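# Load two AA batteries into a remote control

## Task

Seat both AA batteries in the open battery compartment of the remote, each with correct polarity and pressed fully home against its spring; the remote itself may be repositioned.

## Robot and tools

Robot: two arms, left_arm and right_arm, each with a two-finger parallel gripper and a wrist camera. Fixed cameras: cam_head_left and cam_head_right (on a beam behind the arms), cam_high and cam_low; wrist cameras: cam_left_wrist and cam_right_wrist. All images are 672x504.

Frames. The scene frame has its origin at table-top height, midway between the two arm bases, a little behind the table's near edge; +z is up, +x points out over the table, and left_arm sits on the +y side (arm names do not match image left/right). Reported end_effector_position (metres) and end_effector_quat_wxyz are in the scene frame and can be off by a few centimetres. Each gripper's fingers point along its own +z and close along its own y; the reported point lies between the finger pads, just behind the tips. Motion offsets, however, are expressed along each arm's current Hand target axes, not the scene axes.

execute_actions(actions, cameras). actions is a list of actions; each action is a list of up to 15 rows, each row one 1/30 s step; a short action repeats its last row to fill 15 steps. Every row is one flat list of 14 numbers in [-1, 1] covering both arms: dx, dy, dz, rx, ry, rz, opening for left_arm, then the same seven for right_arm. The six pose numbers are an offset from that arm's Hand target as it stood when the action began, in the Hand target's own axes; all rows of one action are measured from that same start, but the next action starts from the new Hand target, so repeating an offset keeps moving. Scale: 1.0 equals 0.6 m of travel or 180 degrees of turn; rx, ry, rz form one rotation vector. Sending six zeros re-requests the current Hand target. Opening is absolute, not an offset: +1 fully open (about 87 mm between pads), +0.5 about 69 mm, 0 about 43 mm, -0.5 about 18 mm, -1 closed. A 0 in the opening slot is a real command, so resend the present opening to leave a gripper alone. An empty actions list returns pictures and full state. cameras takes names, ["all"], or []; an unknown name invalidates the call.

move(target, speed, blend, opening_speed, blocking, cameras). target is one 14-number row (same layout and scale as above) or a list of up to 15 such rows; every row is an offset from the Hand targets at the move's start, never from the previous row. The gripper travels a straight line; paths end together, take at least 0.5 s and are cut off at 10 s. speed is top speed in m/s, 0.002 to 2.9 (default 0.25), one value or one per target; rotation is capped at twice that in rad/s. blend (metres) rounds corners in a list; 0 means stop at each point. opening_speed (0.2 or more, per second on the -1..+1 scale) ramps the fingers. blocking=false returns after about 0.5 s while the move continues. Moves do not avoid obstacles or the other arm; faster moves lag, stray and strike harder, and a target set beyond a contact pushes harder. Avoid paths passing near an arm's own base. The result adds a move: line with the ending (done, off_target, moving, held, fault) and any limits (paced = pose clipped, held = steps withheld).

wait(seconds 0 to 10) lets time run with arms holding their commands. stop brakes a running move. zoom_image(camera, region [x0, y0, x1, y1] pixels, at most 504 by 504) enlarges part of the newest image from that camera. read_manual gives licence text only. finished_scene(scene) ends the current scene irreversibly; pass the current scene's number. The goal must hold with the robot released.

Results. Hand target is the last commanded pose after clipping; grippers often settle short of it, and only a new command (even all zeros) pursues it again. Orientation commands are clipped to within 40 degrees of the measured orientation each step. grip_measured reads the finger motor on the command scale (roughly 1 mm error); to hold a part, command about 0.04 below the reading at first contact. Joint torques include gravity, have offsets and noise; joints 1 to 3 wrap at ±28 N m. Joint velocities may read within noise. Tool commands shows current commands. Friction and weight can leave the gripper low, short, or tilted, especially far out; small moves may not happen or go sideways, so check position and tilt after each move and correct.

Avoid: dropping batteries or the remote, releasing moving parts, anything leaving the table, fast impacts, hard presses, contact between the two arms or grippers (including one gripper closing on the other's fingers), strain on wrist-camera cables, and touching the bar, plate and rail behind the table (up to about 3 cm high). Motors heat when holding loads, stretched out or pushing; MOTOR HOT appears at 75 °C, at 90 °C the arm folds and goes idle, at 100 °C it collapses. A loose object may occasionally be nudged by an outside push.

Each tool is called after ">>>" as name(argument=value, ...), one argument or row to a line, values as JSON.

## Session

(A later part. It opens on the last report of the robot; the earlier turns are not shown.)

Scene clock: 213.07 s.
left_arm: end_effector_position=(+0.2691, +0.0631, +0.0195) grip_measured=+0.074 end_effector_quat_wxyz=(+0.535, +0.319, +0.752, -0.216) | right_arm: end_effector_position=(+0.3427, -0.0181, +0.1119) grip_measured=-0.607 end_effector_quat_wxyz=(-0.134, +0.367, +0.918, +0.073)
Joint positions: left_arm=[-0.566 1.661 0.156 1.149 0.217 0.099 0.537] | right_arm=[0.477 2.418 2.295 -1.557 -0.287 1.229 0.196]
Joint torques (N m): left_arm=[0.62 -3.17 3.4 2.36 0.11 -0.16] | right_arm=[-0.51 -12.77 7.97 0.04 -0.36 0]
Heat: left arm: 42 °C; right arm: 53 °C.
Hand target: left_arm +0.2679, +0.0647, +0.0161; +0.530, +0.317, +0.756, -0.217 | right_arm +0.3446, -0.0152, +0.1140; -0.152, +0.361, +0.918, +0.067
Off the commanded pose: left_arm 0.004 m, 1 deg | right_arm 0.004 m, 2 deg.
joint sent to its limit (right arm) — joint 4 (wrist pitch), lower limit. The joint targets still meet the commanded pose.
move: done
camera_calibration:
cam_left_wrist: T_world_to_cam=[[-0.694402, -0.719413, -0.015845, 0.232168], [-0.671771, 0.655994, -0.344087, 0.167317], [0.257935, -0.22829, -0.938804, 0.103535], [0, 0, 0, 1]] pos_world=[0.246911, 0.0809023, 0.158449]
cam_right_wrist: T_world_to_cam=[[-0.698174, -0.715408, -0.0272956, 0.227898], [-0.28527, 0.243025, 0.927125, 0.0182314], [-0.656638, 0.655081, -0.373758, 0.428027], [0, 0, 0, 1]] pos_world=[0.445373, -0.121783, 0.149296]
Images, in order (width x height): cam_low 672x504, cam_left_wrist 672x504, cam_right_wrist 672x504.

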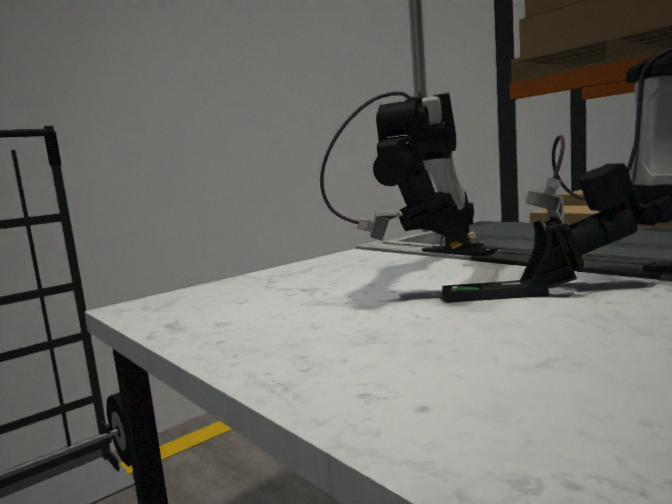

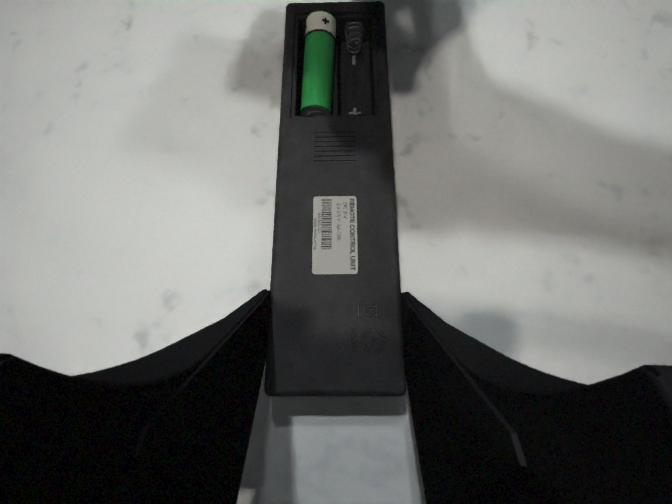

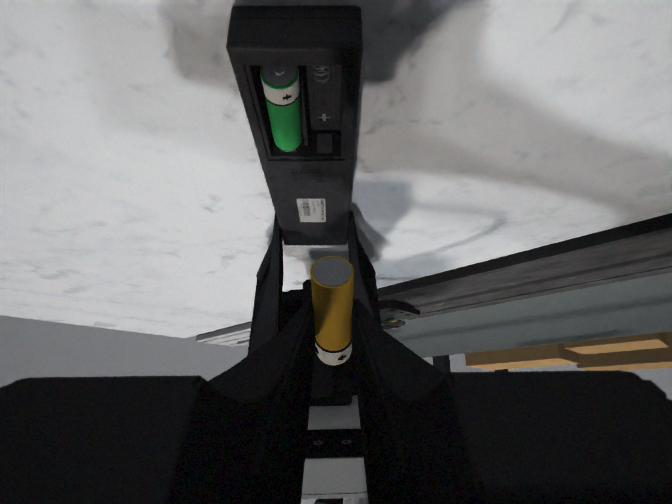

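>>> move(
  target=[0,0,0,0,0,0,-0.2,-0.015,0.0085,0.095,0,0,0,-0.68],
  cameras=["cam_left_wrist","cam_right_wrist","cam_low"],
  speed=0.1,
)

>>> zoom_image(
  camera="cam_left_wrist",
  region=[230, 0, 430, 150],
)

>>> zoom_image(
  camera="cam_low",
  region=[400, 220, 560, 320],
)

Scene clock: 216.10 s.
left_arm: end_effector_position=(+0.2691, +0.0631, +0.0195) grip_measured=+0.074 end_effector_quat_wxyz=(+0.535, +0.319, +0.752, -0.216) | right_arm: end_effector_position=(+0.3436, -0.0106, +0.0595) grip_measured=-0.607 end_effector_quat_wxyz=(-0.145, +0.363, +0.919, +0.060)
Joint positions: left_arm=[-0.566 1.661 0.156 1.149 0.217 0.099 0.537] | right_arm=[0.489 2.471 2.177 -1.417 -0.288 1.229 0.196]
Joint torques (N m): left_arm=[0.62 -3.17 3.4 2.36 0.11 -0.16] | right_arm=[0.55 -13.65 5.61 0.11 -0.34 0.1]
Heat: left arm: 42 °C; right arm: 53 °C.
Hand target: left_arm +0.2679, +0.0647, +0.0161; +0.530, +0.317, +0.756, -0.217 | right_arm +0.3412, -0.0040, +0.0575; -0.152, +0.361, +0.918, +0.067
Off the commanded pose: left_arm 0.004 m, 1 deg | right_arm 0.007 m, 1 deg.
move: done
camera_calibration:
cam_left_wrist: T_world_to_cam=[[-0.694402, -0.719413, -0.015845, 0.232168], [-0.671771, 0.655994, -0.344087, 0.167317], [0.257935, -0.22829, -0.938804, 0.103535], [0, 0, 0, 1]] pos_world=[0.246911, 0.0809023, 0.158449]
cam_right_wrist: T_world_to_cam=[[-0.688651, -0.72509, 0.00215162, 0.227326], [-0.263281, 0.252812, 0.931005, 0.0576178], [-0.675606, 0.64057, -0.365001, 0.409938], [0, 0, 0, 1]] pos_world=[0.448674, -0.112329, 0.0954963]
Images, in order (width x height): cam_low 672x504, cam_left_wrist 672x504, cam_right_wrist 672x504.

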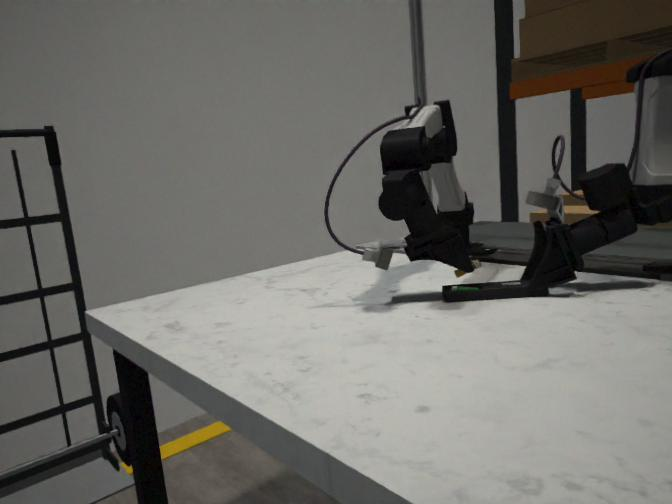

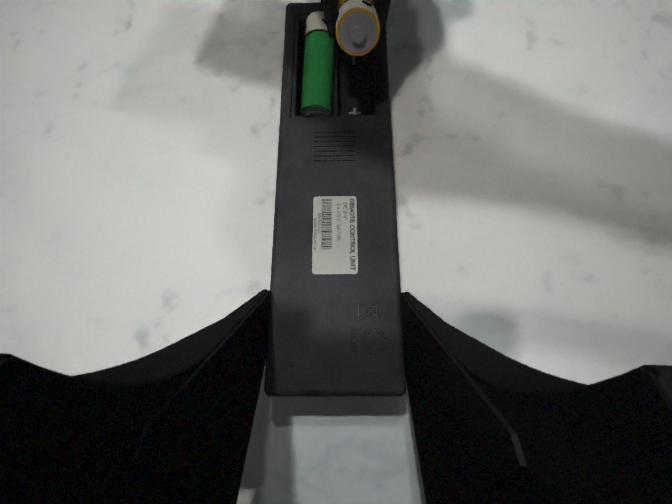

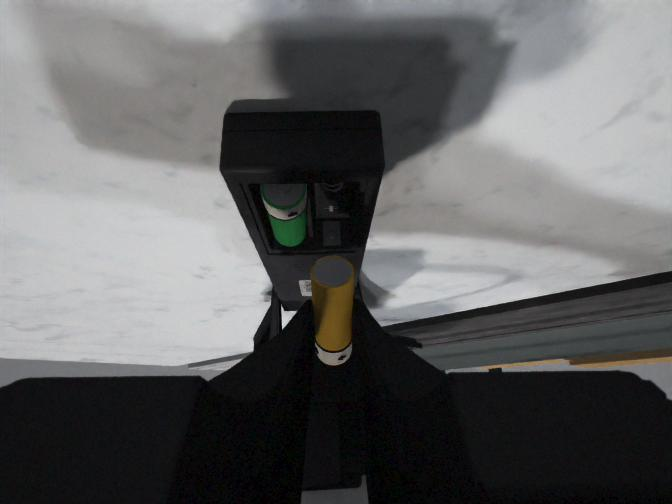

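Scaled by 2.520 from the camera's 672x504 image, which has a finer 960x720 frame.

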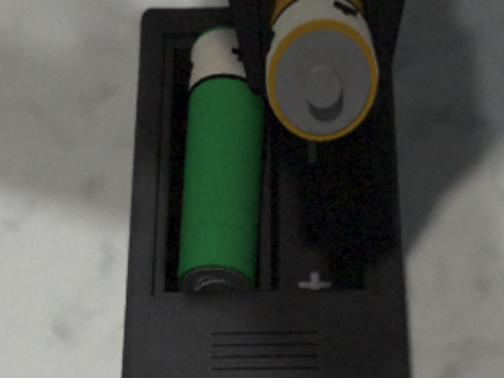

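Scaled by 3.150 from the camera's 672x504 image, which has a finer 960x720 frame.

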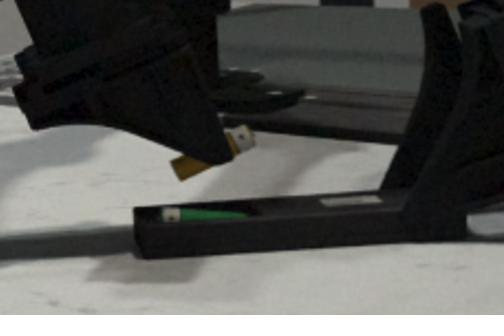

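>>> move(
  target=[0,0,0,0,0,0,-0.2,-0.01,-0.004,0.031,0,0,0,-0.68],
  cameras=["cam_left_wrist","cam_right_wrist","cam_low"],
  speed=0.08,
)

>>> zoom_image(
  camera="cam_left_wrist",
  region=[230, 0, 430, 150],
)

>>> zoom_image(
  camera="cam_low",
  region=[400, 220, 560, 320],
)

Scene clock: 218.83 s.
left_arm: end_effector_position=(+0.2691, +0.0631, +0.0195) grip_measured=+0.074 end_effector_quat_wxyz=(+0.535, +0.319, +0.752, -0.216) | right_arm: end_effector_position=(+0.3421, -0.0108, +0.0389) grip_measured=-0.607 end_effector_quat_wxyz=(-0.146, +0.363, +0.918, +0.060)
Joint positions: left_arm=[-0.566 1.661 0.156 1.149 0.217 0.099 0.537] | right_arm=[0.489 2.471 2.094 -1.336 -0.29 1.229 0.196]
Joint torques (N m): left_arm=[0.62 -3.17 3.4 2.35 0.11 -0.16] | right_arm=[0.34 -14 5.34 0.15 -0.32 0.11]
Heat: left arm: 42 °C; right arm: 54 °C.
Hand target: left_arm +0.2679, +0.0647, +0.0161; +0.530, +0.317, +0.756, -0.217 | right_arm +0.3395, -0.0052, +0.0379; -0.152, +0.361, +0.918, +0.068
Off the commanded pose: left_arm 0.004 m, 1 deg | right_arm 0.006 m, 1 deg.
move: done
camera_calibration:
cam_left_wrist: T_world_to_cam=[[-0.694402, -0.719413, -0.015845, 0.232168], [-0.671771, 0.655994, -0.344087, 0.167317], [0.257935, -0.22829, -0.938804, 0.103535], [0, 0, 0, 1]] pos_world=[0.246911, 0.0809023, 0.158449]
cam_right_wrist: T_world_to_cam=[[-0.688835, -0.724912, 0.00289471, 0.226241], [-0.260906, 0.251643, 0.931989, 0.0754738], [-0.676339, 0.641232, -0.362474, 0.40164], [0, 0, 0, 1]] pos_world=[0.447179, -0.112532, 0.0745886]
Images, in order (width x height): cam_low 672x504, cam_left_wrist 672x504, cam_right_wrist 672x504.

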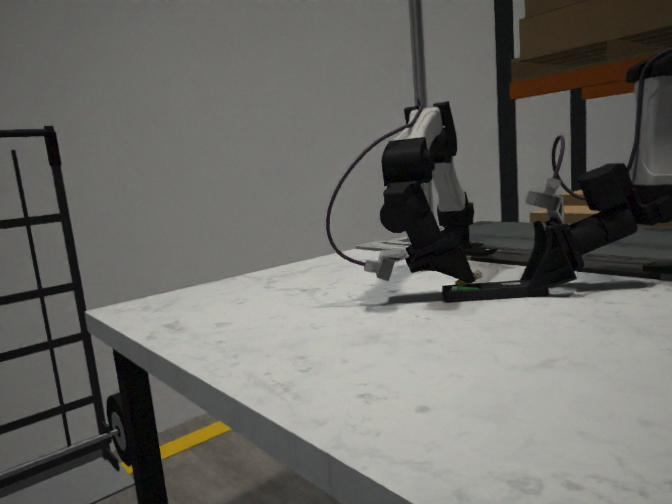

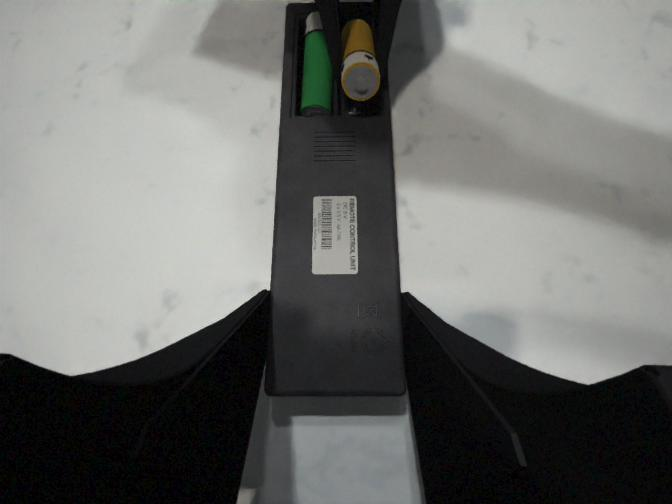

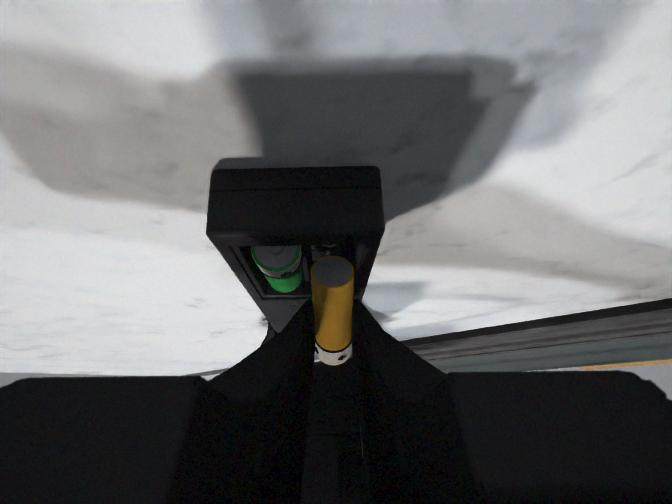

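Scaled by 2.520 from the camera's 672x504 image, which has a finer 960x720 frame.

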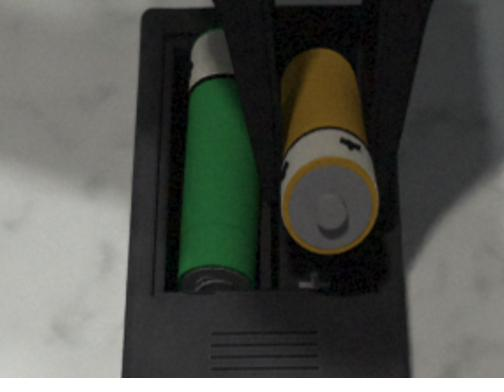

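Scaled by 3.150 from the camera's 672x504 image, which has a finer 960x720 frame.

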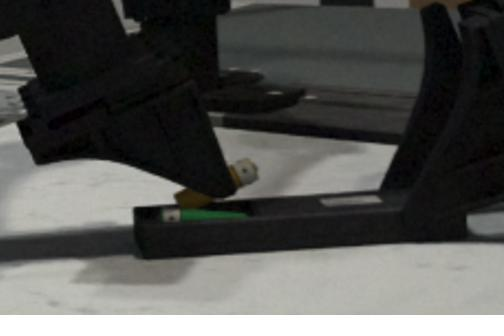

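>>> move(
  target=[0,0,0,0,0,0,-0.2,-0.006,0.002,0.022,0,0,0,-0.68],
  cameras=["cam_left_wrist","cam_right_wrist","cam_low"],
  speed=0.06,
)

>>> zoom_image(
  camera="cam_left_wrist",
  region=[230, 0, 430, 150],
)

>>> zoom_image(
  camera="cam_right_wrist",
  region=[200, 180, 440, 400],
)

>>> zoom_image(
  camera="cam_low",
  region=[400, 220, 560, 320],
)

Scene clock: 220.80 s.
left_arm: end_effector_position=(+0.2691, +0.0631, +0.0195) grip_measured=+0.074 end_effector_quat_wxyz=(+0.535, +0.319, +0.752, -0.216) | right_arm: end_effector_position=(+0.3416, -0.0098, +0.0326) grip_measured=-0.607 end_effector_quat_wxyz=(-0.147, +0.363, +0.918, +0.063)
Joint positions: left_arm=[-0.566 1.661 0.156 1.149 0.217 0.099 0.537] | right_arm=[0.489 2.471 2.067 -1.306 -0.296 1.229 0.196]
Joint torques (N m): left_arm=[0.62 -3.17 3.38 2.35 0.11 -0.16] | right_arm=[0.61 -12.57 4.86 0.3 -0.25 0.08]
Motor temperatures (°C): left_arm=[27 36 31 42 27 30 32] | right_arm=[29 55 35 30 30 26 29]
Heat: left arm: 42 °C; right arm: 55 °C.
Hand target: left_arm +0.2679, +0.0647, +0.0161; +0.530, +0.317, +0.756, -0.217 | right_arm +0.3397, -0.0036, +0.0242; -0.152, +0.361, +0.918, +0.067
Off the commanded pose: left_arm 0.004 m, 1 deg | right_arm 0.011 m, 1 deg.
move: off_target (right_arm)
camera_calibration:
cam_left_wrist: T_world_to_cam=[[-0.694402, -0.719413, -0.015845, 0.232168], [-0.671771, 0.655994, -0.344087, 0.167317], [0.257935, -0.22829, -0.938804, 0.103535], [0, 0, 0, 1]] pos_world=[0.246911, 0.0809023, 0.158449]
cam_right_wrist: T_world_to_cam=[[-0.68931, -0.724463, -0.00193513, 0.226928], [-0.260627, 0.245487, 0.933707, 0.0808086], [-0.675962, 0.644119, -0.358032, 0.398237], [0, 0, 0, 1]] pos_world=[0.446678, -0.111949, 0.0675691]
Images, in order (width x height): cam_low 672x504, cam_left_wrist 672x504, cam_right_wrist 672x504.

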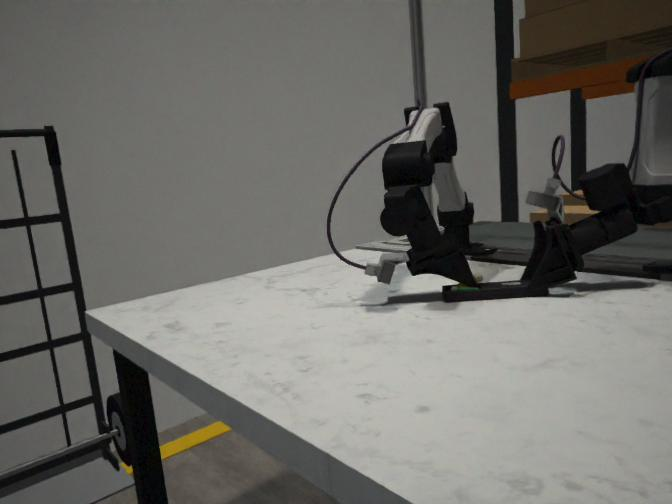

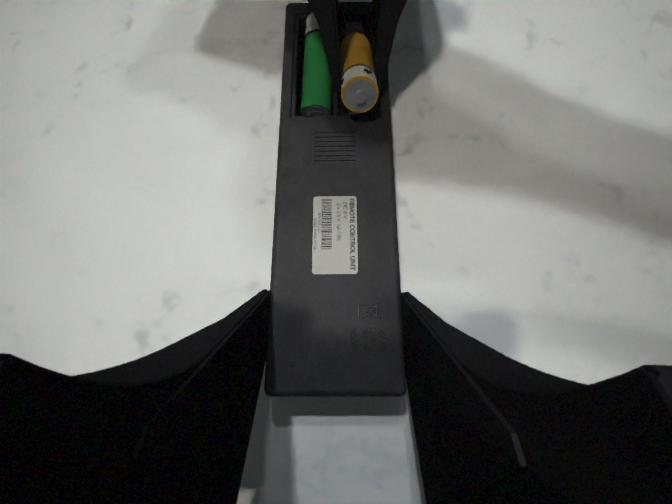

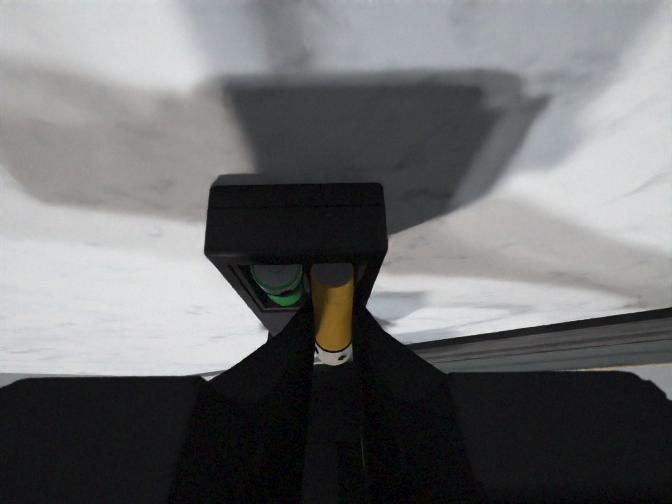

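Scaled by 2.520 from the camera's 672x504 image, which has a finer 960x720 frame.

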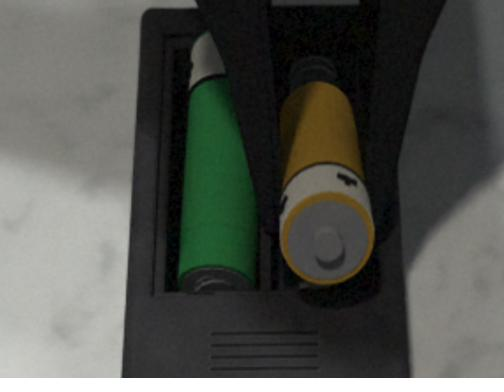

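Scaled by 2.100 from the camera's 672x504 image, which has a finer 960x720 frame.

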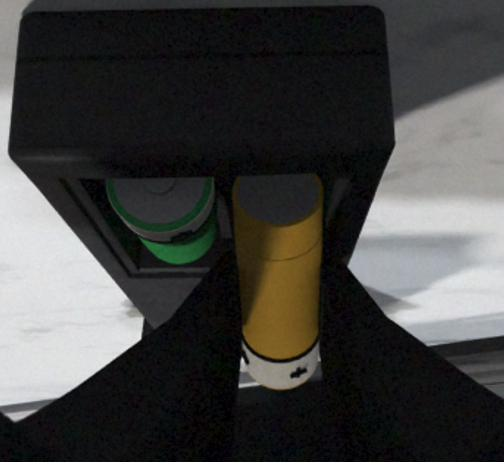

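Scaled by 3.150 from the camera's 672x504 image, which has a finer 960x720 frame.

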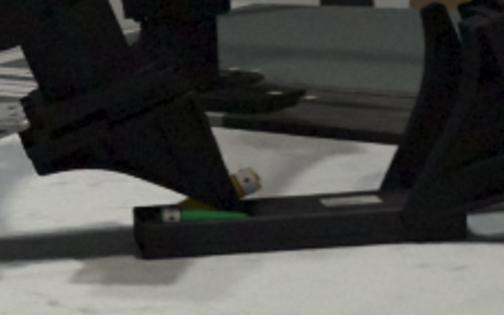

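>>> move(
  target=[0,0,0,0,0,0,-0.2,-0.035,0.003,0.005,0,0,0,-0.68],
  cameras=["cam_left_wrist","cam_right_wrist","cam_low"],
  speed=0.05,
)

>>> zoom_image(
  camera="cam_left_wrist",
  region=[230, 0, 430, 150],
)

>>> zoom_image(
  camera="cam_low",
  region=[400, 220, 560, 320],
)

Scene clock: 222.97 s.
left_arm: end_effector_position=(+0.2691, +0.0631, +0.0195) grip_measured=+0.074 end_effector_quat_wxyz=(+0.535, +0.319, +0.752, -0.216) | right_arm: end_effector_position=(+0.3427, -0.0118, +0.0313) grip_measured=-0.607 end_effector_quat_wxyz=(-0.171, +0.363, +0.913, +0.073)
Joint positions: left_arm=[-0.566 1.661 0.156 1.149 0.217 0.099 0.537] | right_arm=[0.468 2.497 2.087 -1.325 -0.342 1.205 0.196]
Joint torques (N m): left_arm=[0.62 -3.17 3.38 2.35 0.11 -0.16] | right_arm=[-0.68 -10.56 7.9 0.31 0.17 -0.05]
Motor temperatures (°C): left_arm=[27 36 31 42 27 30 32] | right_arm=[29 55 35 30 30 26 29]
Heat: left arm: 42 °C; right arm: 55 °C.
Hand target: left_arm +0.2679, +0.0647, +0.0161; +0.530, +0.317, +0.756, -0.217 | right_arm +0.3547, -0.0150, +0.0145; -0.152, +0.361, +0.918, +0.067
Off the commanded pose: left_arm 0.004 m, 1 deg | right_arm 0.021 m, 2 deg.
move: off_target (right_arm)
camera_calibration:
cam_left_wrist: T_world_to_cam=[[-0.694402, -0.719413, -0.015845, 0.232168], [-0.671771, 0.655994, -0.344087, 0.167317], [0.257935, -0.22829, -0.938804, 0.103535], [0, 0, 0, 1]] pos_world=[0.246911, 0.0809023, 0.158449]
cam_right_wrist: T_world_to_cam=[[-0.691874, -0.722017, -0.00119527, 0.22714], [-0.224039, 0.213111, 0.950994, 0.0692421], [-0.686379, 0.658236, -0.309206, 0.401944], [0, 0, 0, 1]] pos_world=[0.448551, -0.115331, 0.0587059]
Images, in order (width x height): cam_low 672x504, cam_left_wrist 672x504, cam_right_wrist 672x504.

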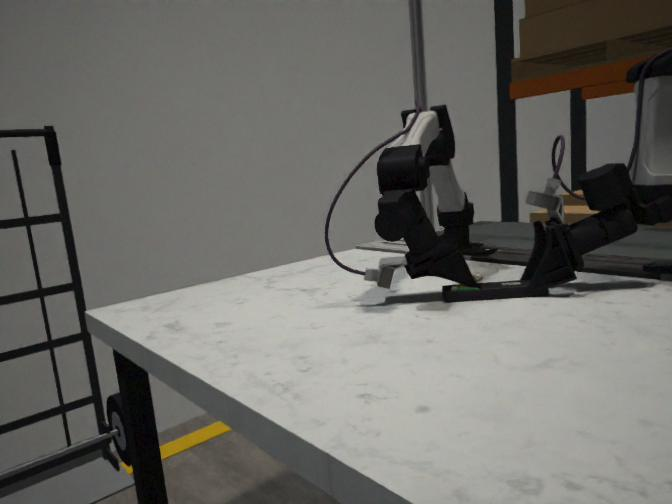

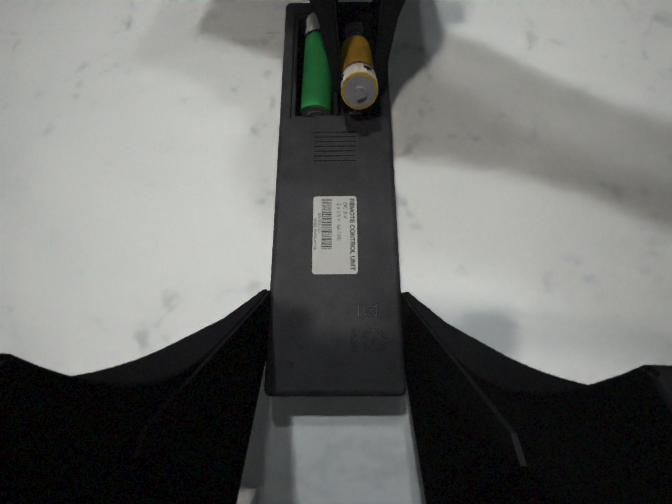

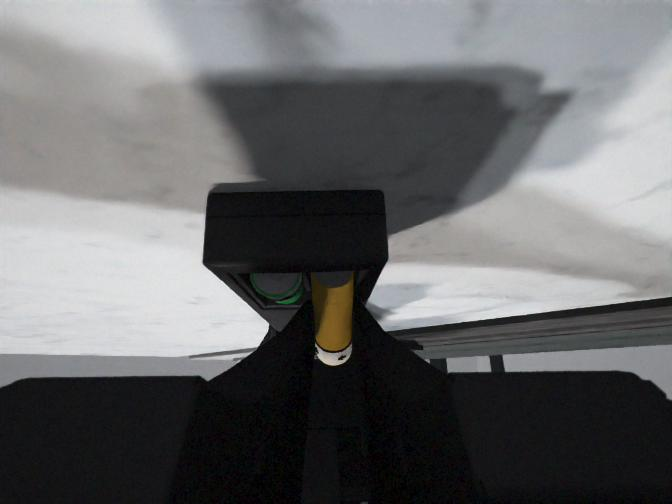

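Scaled by 2.520 from the camera's 672x504 image, which has a finer 960x720 frame.

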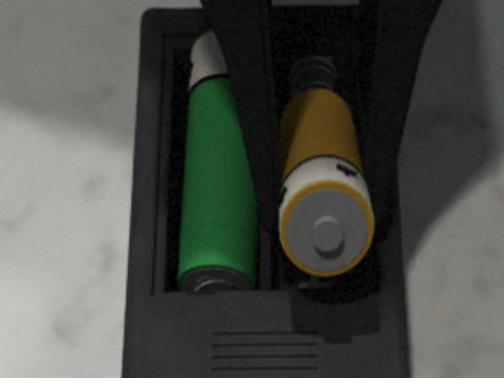

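Scaled by 3.150 from the camera's 672x504 image, which has a finer 960x720 frame.

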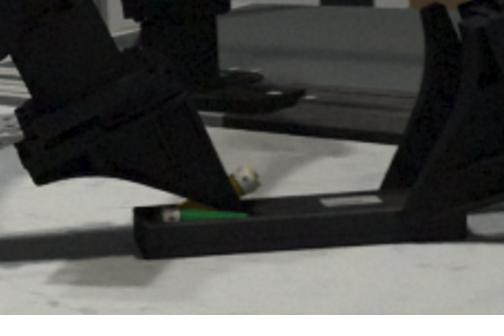

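>>> move(
  target=[0,0,0,0,0,0,-0.2,-0.03,0,0.005,0,0,0,-0.68],
  cameras=[],
  speed=0.05,
)

>>> move(
  target=[0,0,0,0,0,0,-0.2,0,0,0.01,0,-0.05,0,-0.68],
  cameras=["cam_left_wrist","cam_right_wrist","cam_low"],
  speed=0.05,
)

>>> zoom_image(
  camera="cam_left_wrist",
  region=[230, 0, 430, 150],
)

>>> zoom_image(
  camera="cam_low",
  region=[400, 220, 560, 320],
)

Scene clock: 224.87 s.
left_arm: end_effector_position=(+0.2691, +0.0631, +0.0195) grip_measured=+0.074 end_effector_quat_wxyz=(+0.535, +0.319, +0.752, -0.216) | right_arm: end_effector_position=(+0.3457, -0.0145, +0.0299) grip_measured=-0.607 end_effector_quat_wxyz=(-0.192, +0.361, +0.909, +0.080)
Joint positions: left_arm=[-0.566 1.661 0.156 1.149 0.217 0.099 0.537] | right_arm=[0.448 2.533 2.129 -1.358 -0.379 1.176 0.196]
Joint torques (N m): left_arm=[0.62 -3.18 3.38 2.36 0.11 -0.16] | right_arm=[-1.52 -10.41 7.9 0.42 0.56 -0.03]
Heat: left arm: 42 °C; right arm: 54 °C.
Hand target: left_arm +0.2679, +0.0647, +0.0161; +0.530, +0.317, +0.756, -0.217 | right_arm +0.3666, -0.0258, +0.0058; -0.152, +0.361, +0.918, +0.067
Off the commanded pose: left_arm 0.004 m, 1 deg | right_arm 0.034 m, 5 deg.
move: off_target (right_arm)
No camera images: "cameras" was empty.

Scene clock: 226.93 s.
left_arm: end_effector_position=(+0.2691, +0.0631, +0.0195) grip_measured=+0.074 end_effector_quat_wxyz=(+0.535, +0.319, +0.752, -0.216) | right_arm: end_effector_position=(+0.3458, -0.0136, +0.0295) grip_measured=-0.607 end_effector_quat_wxyz=(-0.151, +0.365, +0.917, +0.061)
Joint positions: left_arm=[-0.566 1.661 0.156 1.149 0.217 0.099 0.537] | right_arm=[0.477 2.493 2.093 -1.321 -0.297 1.22 0.196]
Joint torques (N m): left_arm=[0.62 -3.17 3.4 2.36 0.11 -0.16] | right_arm=[0.24 -12.62 3.49 0.9 1.09 0.14]
Motor temperatures (°C): left_arm=[27 36 31 42 27 30 32] | right_arm=[29 55 35 30 30 26 29]
Heat: left arm: 42 °C; right arm: 55 °C.
Hand target: left_arm +0.2679, +0.0647, +0.0161; +0.530, +0.317, +0.756, -0.217 | right_arm +0.3652, -0.0244, +0.0001; -0.080, +0.365, +0.927, +0.039
Off the commanded pose: left_arm 0.004 m, 1 deg | right_arm 0.037 m, 9 deg.
move: off_target (right_arm)
camera_calibration:
cam_left_wrist: T_world_to_cam=[[-0.694402, -0.719413, -0.015845, 0.232168], [-0.671771, 0.655994, -0.344087, 0.167317], [0.257935, -0.22829, -0.938804, 0.103535], [0, 0, 0, 1]] pos_world=[0.246911, 0.0809023, 0.158449]
cam_right_wrist: T_world_to_cam=[[-0.69199, -0.721879, 0.00636587, 0.227834], [-0.251218, 0.249064, 0.935338, 0.0824847], [-0.676786, 0.645645, -0.353699, 0.402501], [0, 0, 0, 1]] pos_world=[0.450788, -0.115948, 0.0637628]
Images, in order (width x height): cam_low 672x504, cam_left_wrist 672x504, cam_right_wrist 672x504.

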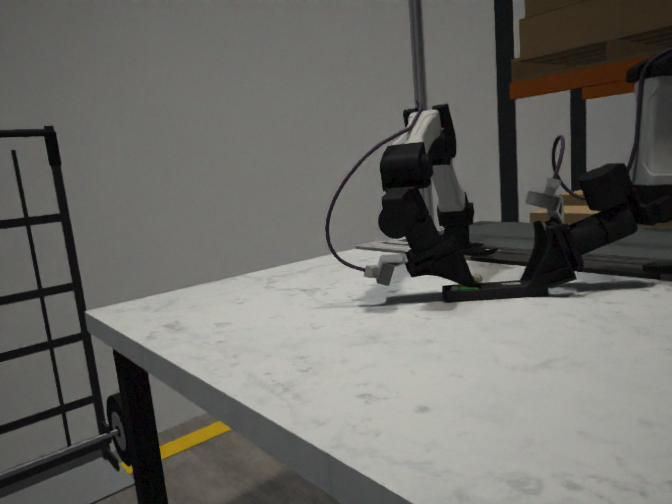

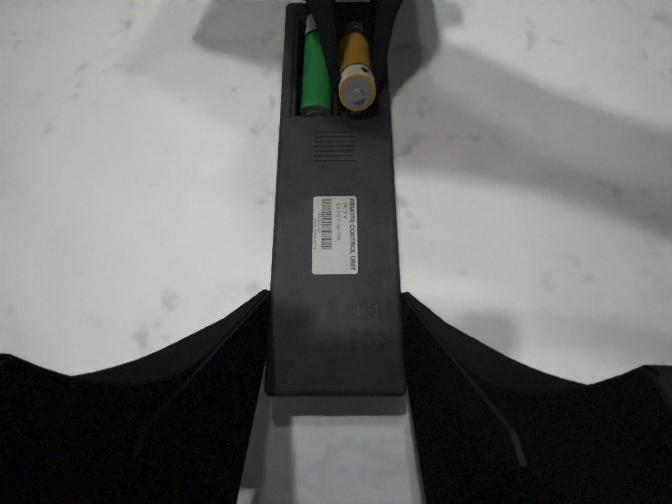

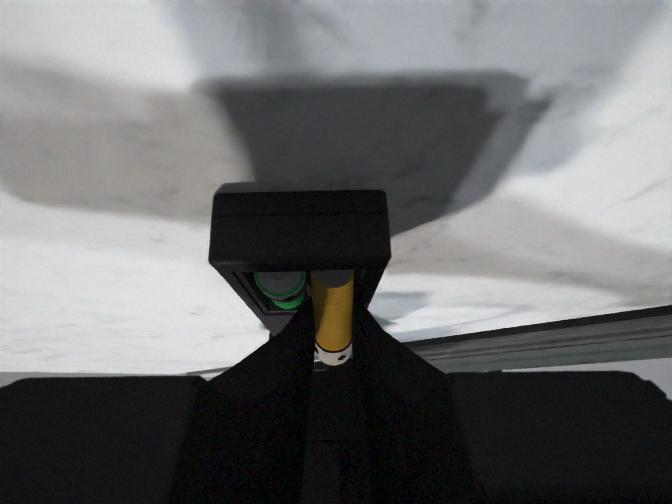

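Scaled by 2.520 from the camera's 672x504 image, which has a finer 960x720 frame.

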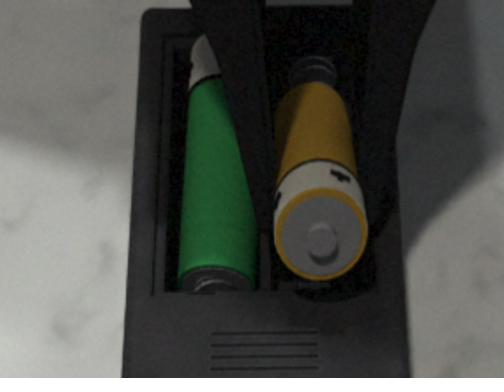

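Scaled by 3.150 from the camera's 672x504 image, which has a finer 960x720 frame.

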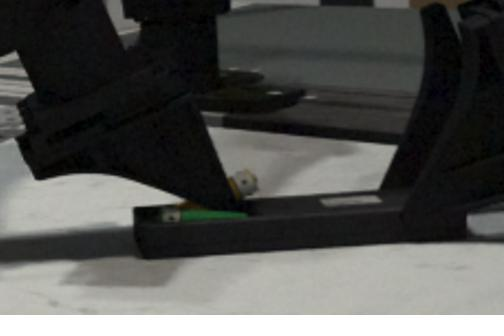

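>>> move(
  target=[0,0,0,0,0,0,-0.2,-0.035,0,0,0,0,0,-0.68],
  cameras=[],
  speed=0.05,
)

>>> move(
  target=[0,0,0,0,0,0,-0.2,0,0,0.01,0,-0.05,0,-0.68],
  cameras=["cam_left_wrist","cam_right_wrist","cam_low"],
  speed=0.05,
)

>>> zoom_image(
  camera="cam_left_wrist",
  region=[230, 0, 430, 150],
)

>>> zoom_image(
  camera="cam_low",
  region=[400, 220, 560, 320],
)

Scene clock: 228.93 s.
left_arm: end_effector_position=(+0.2691, +0.0631, +0.0195) grip_measured=+0.074 end_effector_quat_wxyz=(+0.535, +0.319, +0.752, -0.216) | right_arm: end_effector_position=(+0.3485, -0.0170, +0.0295) grip_measured=-0.607 end_effector_quat_wxyz=(-0.150, +0.363, +0.917, +0.064)
Joint positions: left_arm=[-0.566 1.661 0.156 1.149 0.217 0.099 0.537] | right_arm=[0.467 2.493 2.093 -1.319 -0.298 1.206 0.196]
Joint torques (N m): left_arm=[0.62 -3.15 3.4 2.35 0.11 -0.16] | right_arm=[-2.24 -10.1 6.72 0.79 1.12 -0.1]
Motor temperatures (°C): left_arm=[27 36 31 42 27 30 32] | right_arm=[29 55 35 30 30 26 29]
Heat: left arm: 42 °C; right arm: 55 °C.
Hand target: left_arm +0.2679, +0.0647, +0.0161; +0.530, +0.317, +0.756, -0.217 | right_arm +0.3804, -0.0386, -0.0036; -0.080, +0.365, +0.927, +0.039
Off the commanded pose: left_arm 0.004 m, 1 deg | right_arm 0.051 m, 9 deg.
move: off_target (right_arm)
No camera images: "cameras" was empty.

Scene clock: 231.10 s.
left_arm: end_effector_position=(+0.2691, +0.0631, +0.0195) grip_measured=+0.074 end_effector_quat_wxyz=(+0.535, +0.319, +0.752, -0.216) | right_arm: end_effector_position=(+0.3486, -0.0161, +0.0297) grip_measured=-0.607 end_effector_quat_wxyz=(-0.103, +0.362, +0.926, +0.045)
Joint positions: left_arm=[-0.566 1.661 0.156 1.149 0.217 0.099 0.537] | right_arm=[0.502 2.45 2.052 -1.278 -0.206 1.242 0.196]
Joint torques (N m): left_arm=[0.62 -3.17 3.4 2.36 0.11 -0.16] | right_arm=[-0.66 -10.89 3.06 1.12 1.57 0.06]
Motor temperatures (°C): left_arm=[27 36 31 42 27 30 32] | right_arm=[29 55 35 30 30 26 29]
Heat: left arm: 42 °C; right arm: 55 °C.
Hand target: left_arm +0.2679, +0.0647, +0.0161; +0.530, +0.317, +0.756, -0.217 | right_arm +0.3796, -0.0378, -0.0095; -0.007, +0.367, +0.930, +0.010
Off the commanded pose: left_arm 0.004 m, 1 deg | right_arm 0.055 m, 12 deg.
move: off_target (right_arm)
camera_calibration:
cam_left_wrist: T_world_to_cam=[[-0.694402, -0.719413, -0.015845, 0.232168], [-0.671771, 0.655994, -0.344087, 0.167317], [0.257935, -0.22829, -0.938804, 0.103535], [0, 0, 0, 1]] pos_world=[0.246911, 0.0809023, 0.158449]
cam_right_wrist: T_world_to_cam=[[-0.683825, -0.729641, -0.00261924, 0.225297], [-0.327403, 0.303633, 0.894771, 0.112271], [-0.652066, 0.612724, -0.446519, 0.399814], [0, 0, 0, 1]] pos_world=[0.451527, -0.114679, 0.0786578]
Images, in order (width x height): cam_low 672x504, cam_left_wrist 672x504, cam_right_wrist 672x504.

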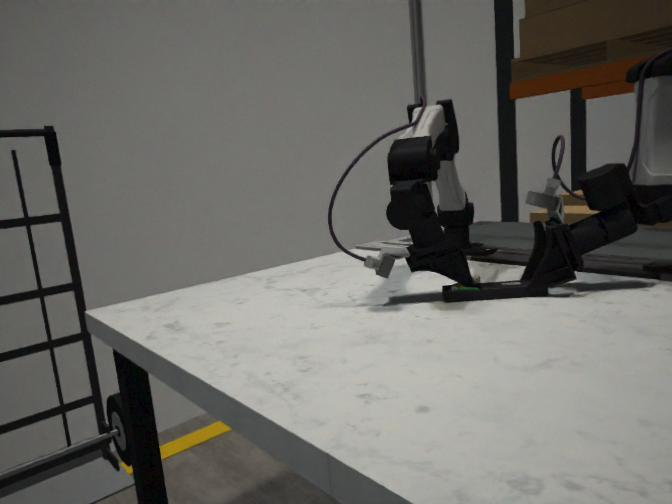

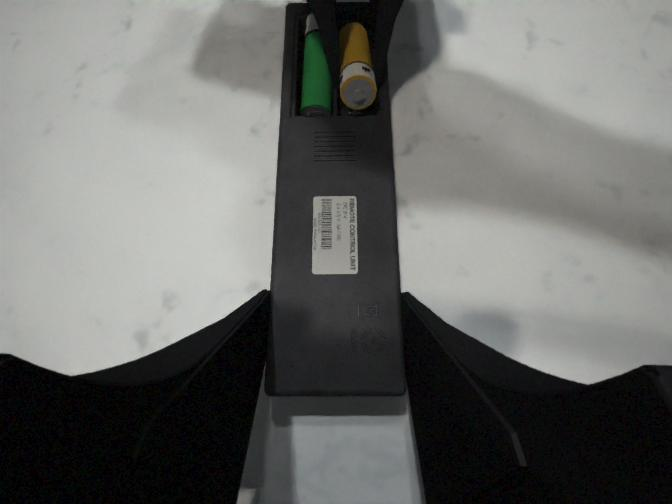

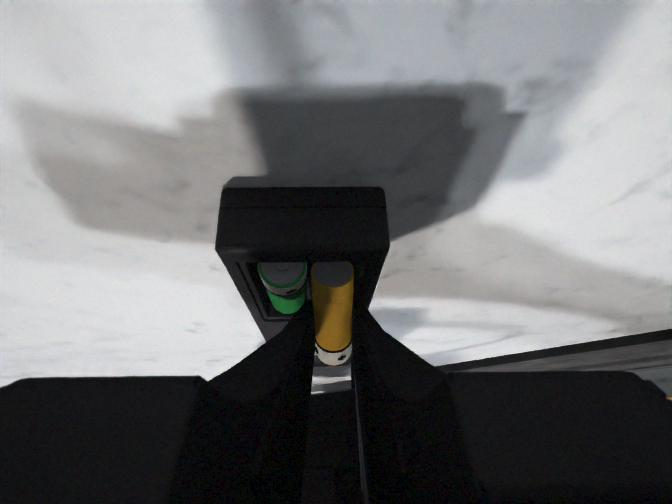

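Scaled by 2.520 from the camera's 672x504 image, which has a finer 960x720 frame.

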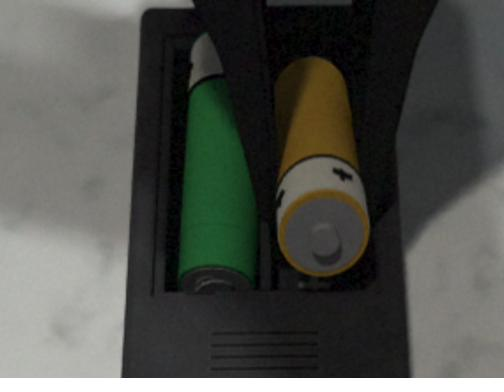

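Scaled by 3.150 from the camera's 672x504 image, which has a finer 960x720 frame.

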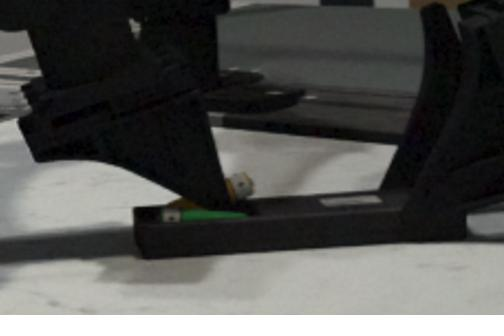

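>>> move(
  target=[0,0,0,0,0,0,-0.2,-0.03,0,0,0,0,0,-0.68],
  cameras=[],
  speed=0.05,
)

>>> move(
  target=[0,0,0,0,0,0,-0.2,-0.01,0,0,0,-0.04,0,-0.68],
  cameras=["cam_left_wrist","cam_right_wrist","cam_low"],
  speed=0.05,
)

>>> zoom_image(
  camera="cam_left_wrist",
  region=[230, 0, 430, 150],
)

>>> zoom_image(
  camera="cam_low",
  region=[400, 220, 560, 320],
)

Scene clock: 234.07 s.
left_arm: end_effector_position=(+0.2691, +0.0631, +0.0195) grip_measured=+0.074 end_effector_quat_wxyz=(+0.535, +0.319, +0.752, -0.216) | right_arm: end_effector_position=(+0.3501, -0.0181, +0.0296) grip_measured=-0.607 end_effector_quat_wxyz=(-0.102, +0.359, +0.926, +0.047)
Joint positions: left_arm=[-0.566 1.661 0.156 1.149 0.217 0.099 0.537] | right_arm=[0.497 2.45 2.052 -1.276 -0.206 1.232 0.196]
Joint torques (N m): left_arm=[0.64 -3.15 3.4 2.36 0.11 -0.16] | right_arm=[-2.82 -9.8 5.6 1.04 1.63 -0.12]
Motor temperatures (°C): left_arm=[27 36 31 42 27 30 32] | right_arm=[29 55 35 31 31 26 29]
Heat: left arm: 42 °C; right arm: 55 °C.
Hand target: left_arm +0.2679, +0.0647, +0.0161; +0.530, +0.317, +0.756, -0.217 | right_arm +0.3927, -0.0500, -0.0098; -0.007, +0.367, +0.930, +0.010
Off the commanded pose: left_arm 0.004 m, 1 deg | right_arm 0.066 m, 12 deg.
move: off_target (right_arm)
No camera images: "cameras" was empty.

Scene clock: 236.03 s.
left_arm: end_effector_position=(+0.2690, +0.0631, +0.0192) grip_measured=+0.074 end_effector_quat_wxyz=(+0.534, +0.319, +0.753, -0.216) | right_arm: end_effector_position=(+0.3520, -0.0194, +0.0298) grip_measured=-0.607 end_effector_quat_wxyz=(-0.076, +0.357, +0.931, +0.033)
Joint positions: left_arm=[-0.566 1.663 0.156 1.151 0.217 0.099 0.537] | right_arm=[0.513 2.44 2.052 -1.272 -0.149 1.243 0.196]
Joint torques (N m): left_arm=[0.62 -3.36 3.38 2.34 0.11 -0.16] | right_arm=[-1.95 -11.26 3.64 1.22 2.04 0.06]
Motor temperatures (°C): left_arm=[27 36 31 42 27 30 32] | right_arm=[29 55 35 31 32 26 29]
Heat: left arm: 42 °C; right arm: 55 °C.
Hand target: left_arm +0.2679, +0.0647, +0.0161; +0.530, +0.317, +0.756, -0.217 | right_arm +0.3971, -0.0542, -0.0100; +0.052, +0.367, +0.929, -0.013
Off the commanded pose: left_arm 0.004 m, 1 deg | right_arm 0.069 m, 16 deg.
move: off_target (right_arm)
camera_calibration:
cam_left_wrist: T_world_to_cam=[[-0.694442, -0.719377, -0.0157181, 0.23208], [-0.671843, 0.656069, -0.343803, 0.167279], [0.257636, -0.228192, -0.93891, 0.103406], [0, 0, 0, 1]] pos_world=[0.24691, 0.0808026, 0.158248]
cam_right_wrist: T_world_to_cam=[[-0.674348, -0.738414, -0.00013407, 0.221553], [-0.368186, 0.336084, 0.866884, 0.130039], [-0.640074, 0.58463, -0.498511, 0.400842], [0, 0, 0, 1]] pos_world=[0.453851, -0.11445, 0.0871252]
Images, in order (width x height): cam_low 672x504, cam_left_wrist 672x504, cam_right_wrist 672x504.

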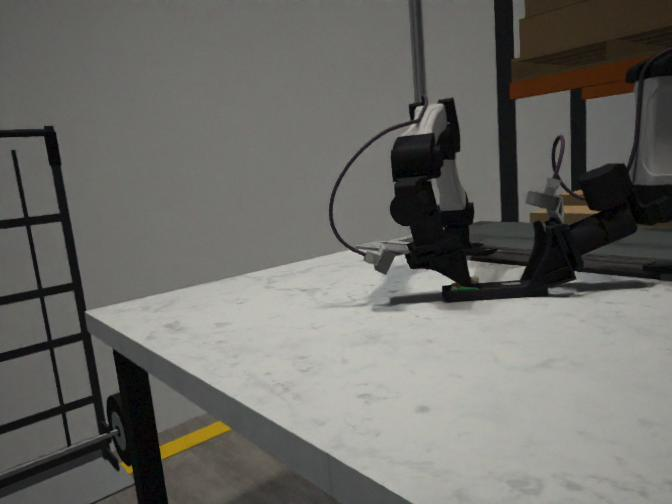

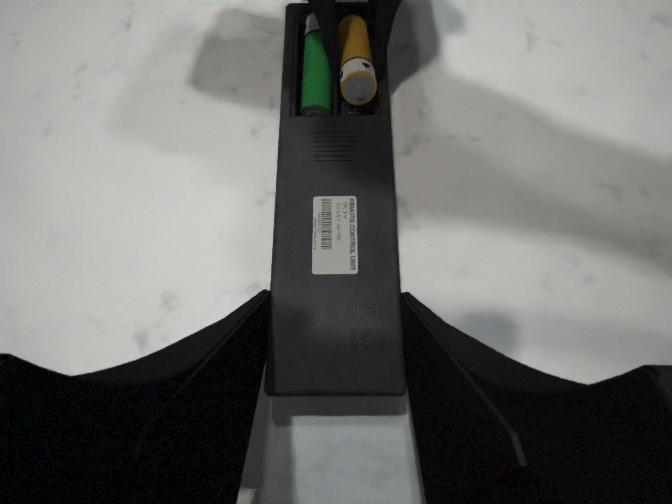

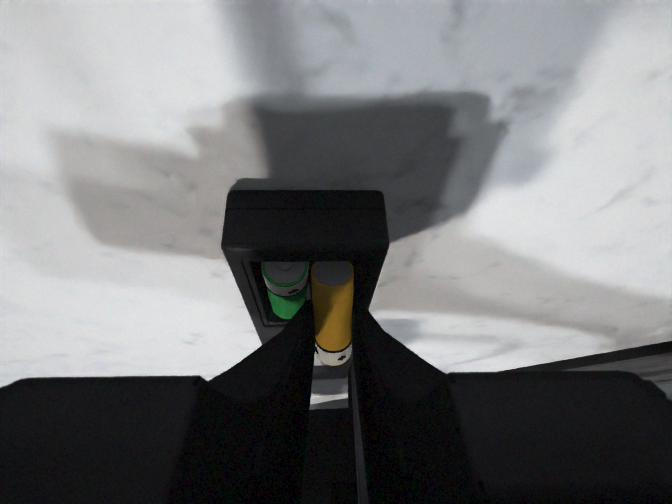

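Scaled by 2.520 from the camera's 672x504 image, which has a finer 960x720 frame.

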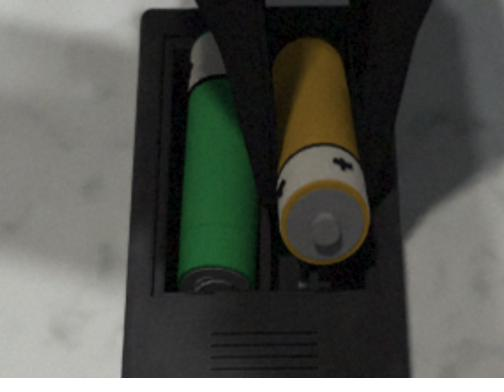

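Scaled by 3.150 from the camera's 672x504 image, which has a finer 960x720 frame.

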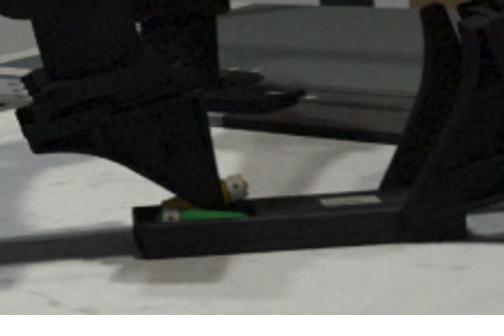

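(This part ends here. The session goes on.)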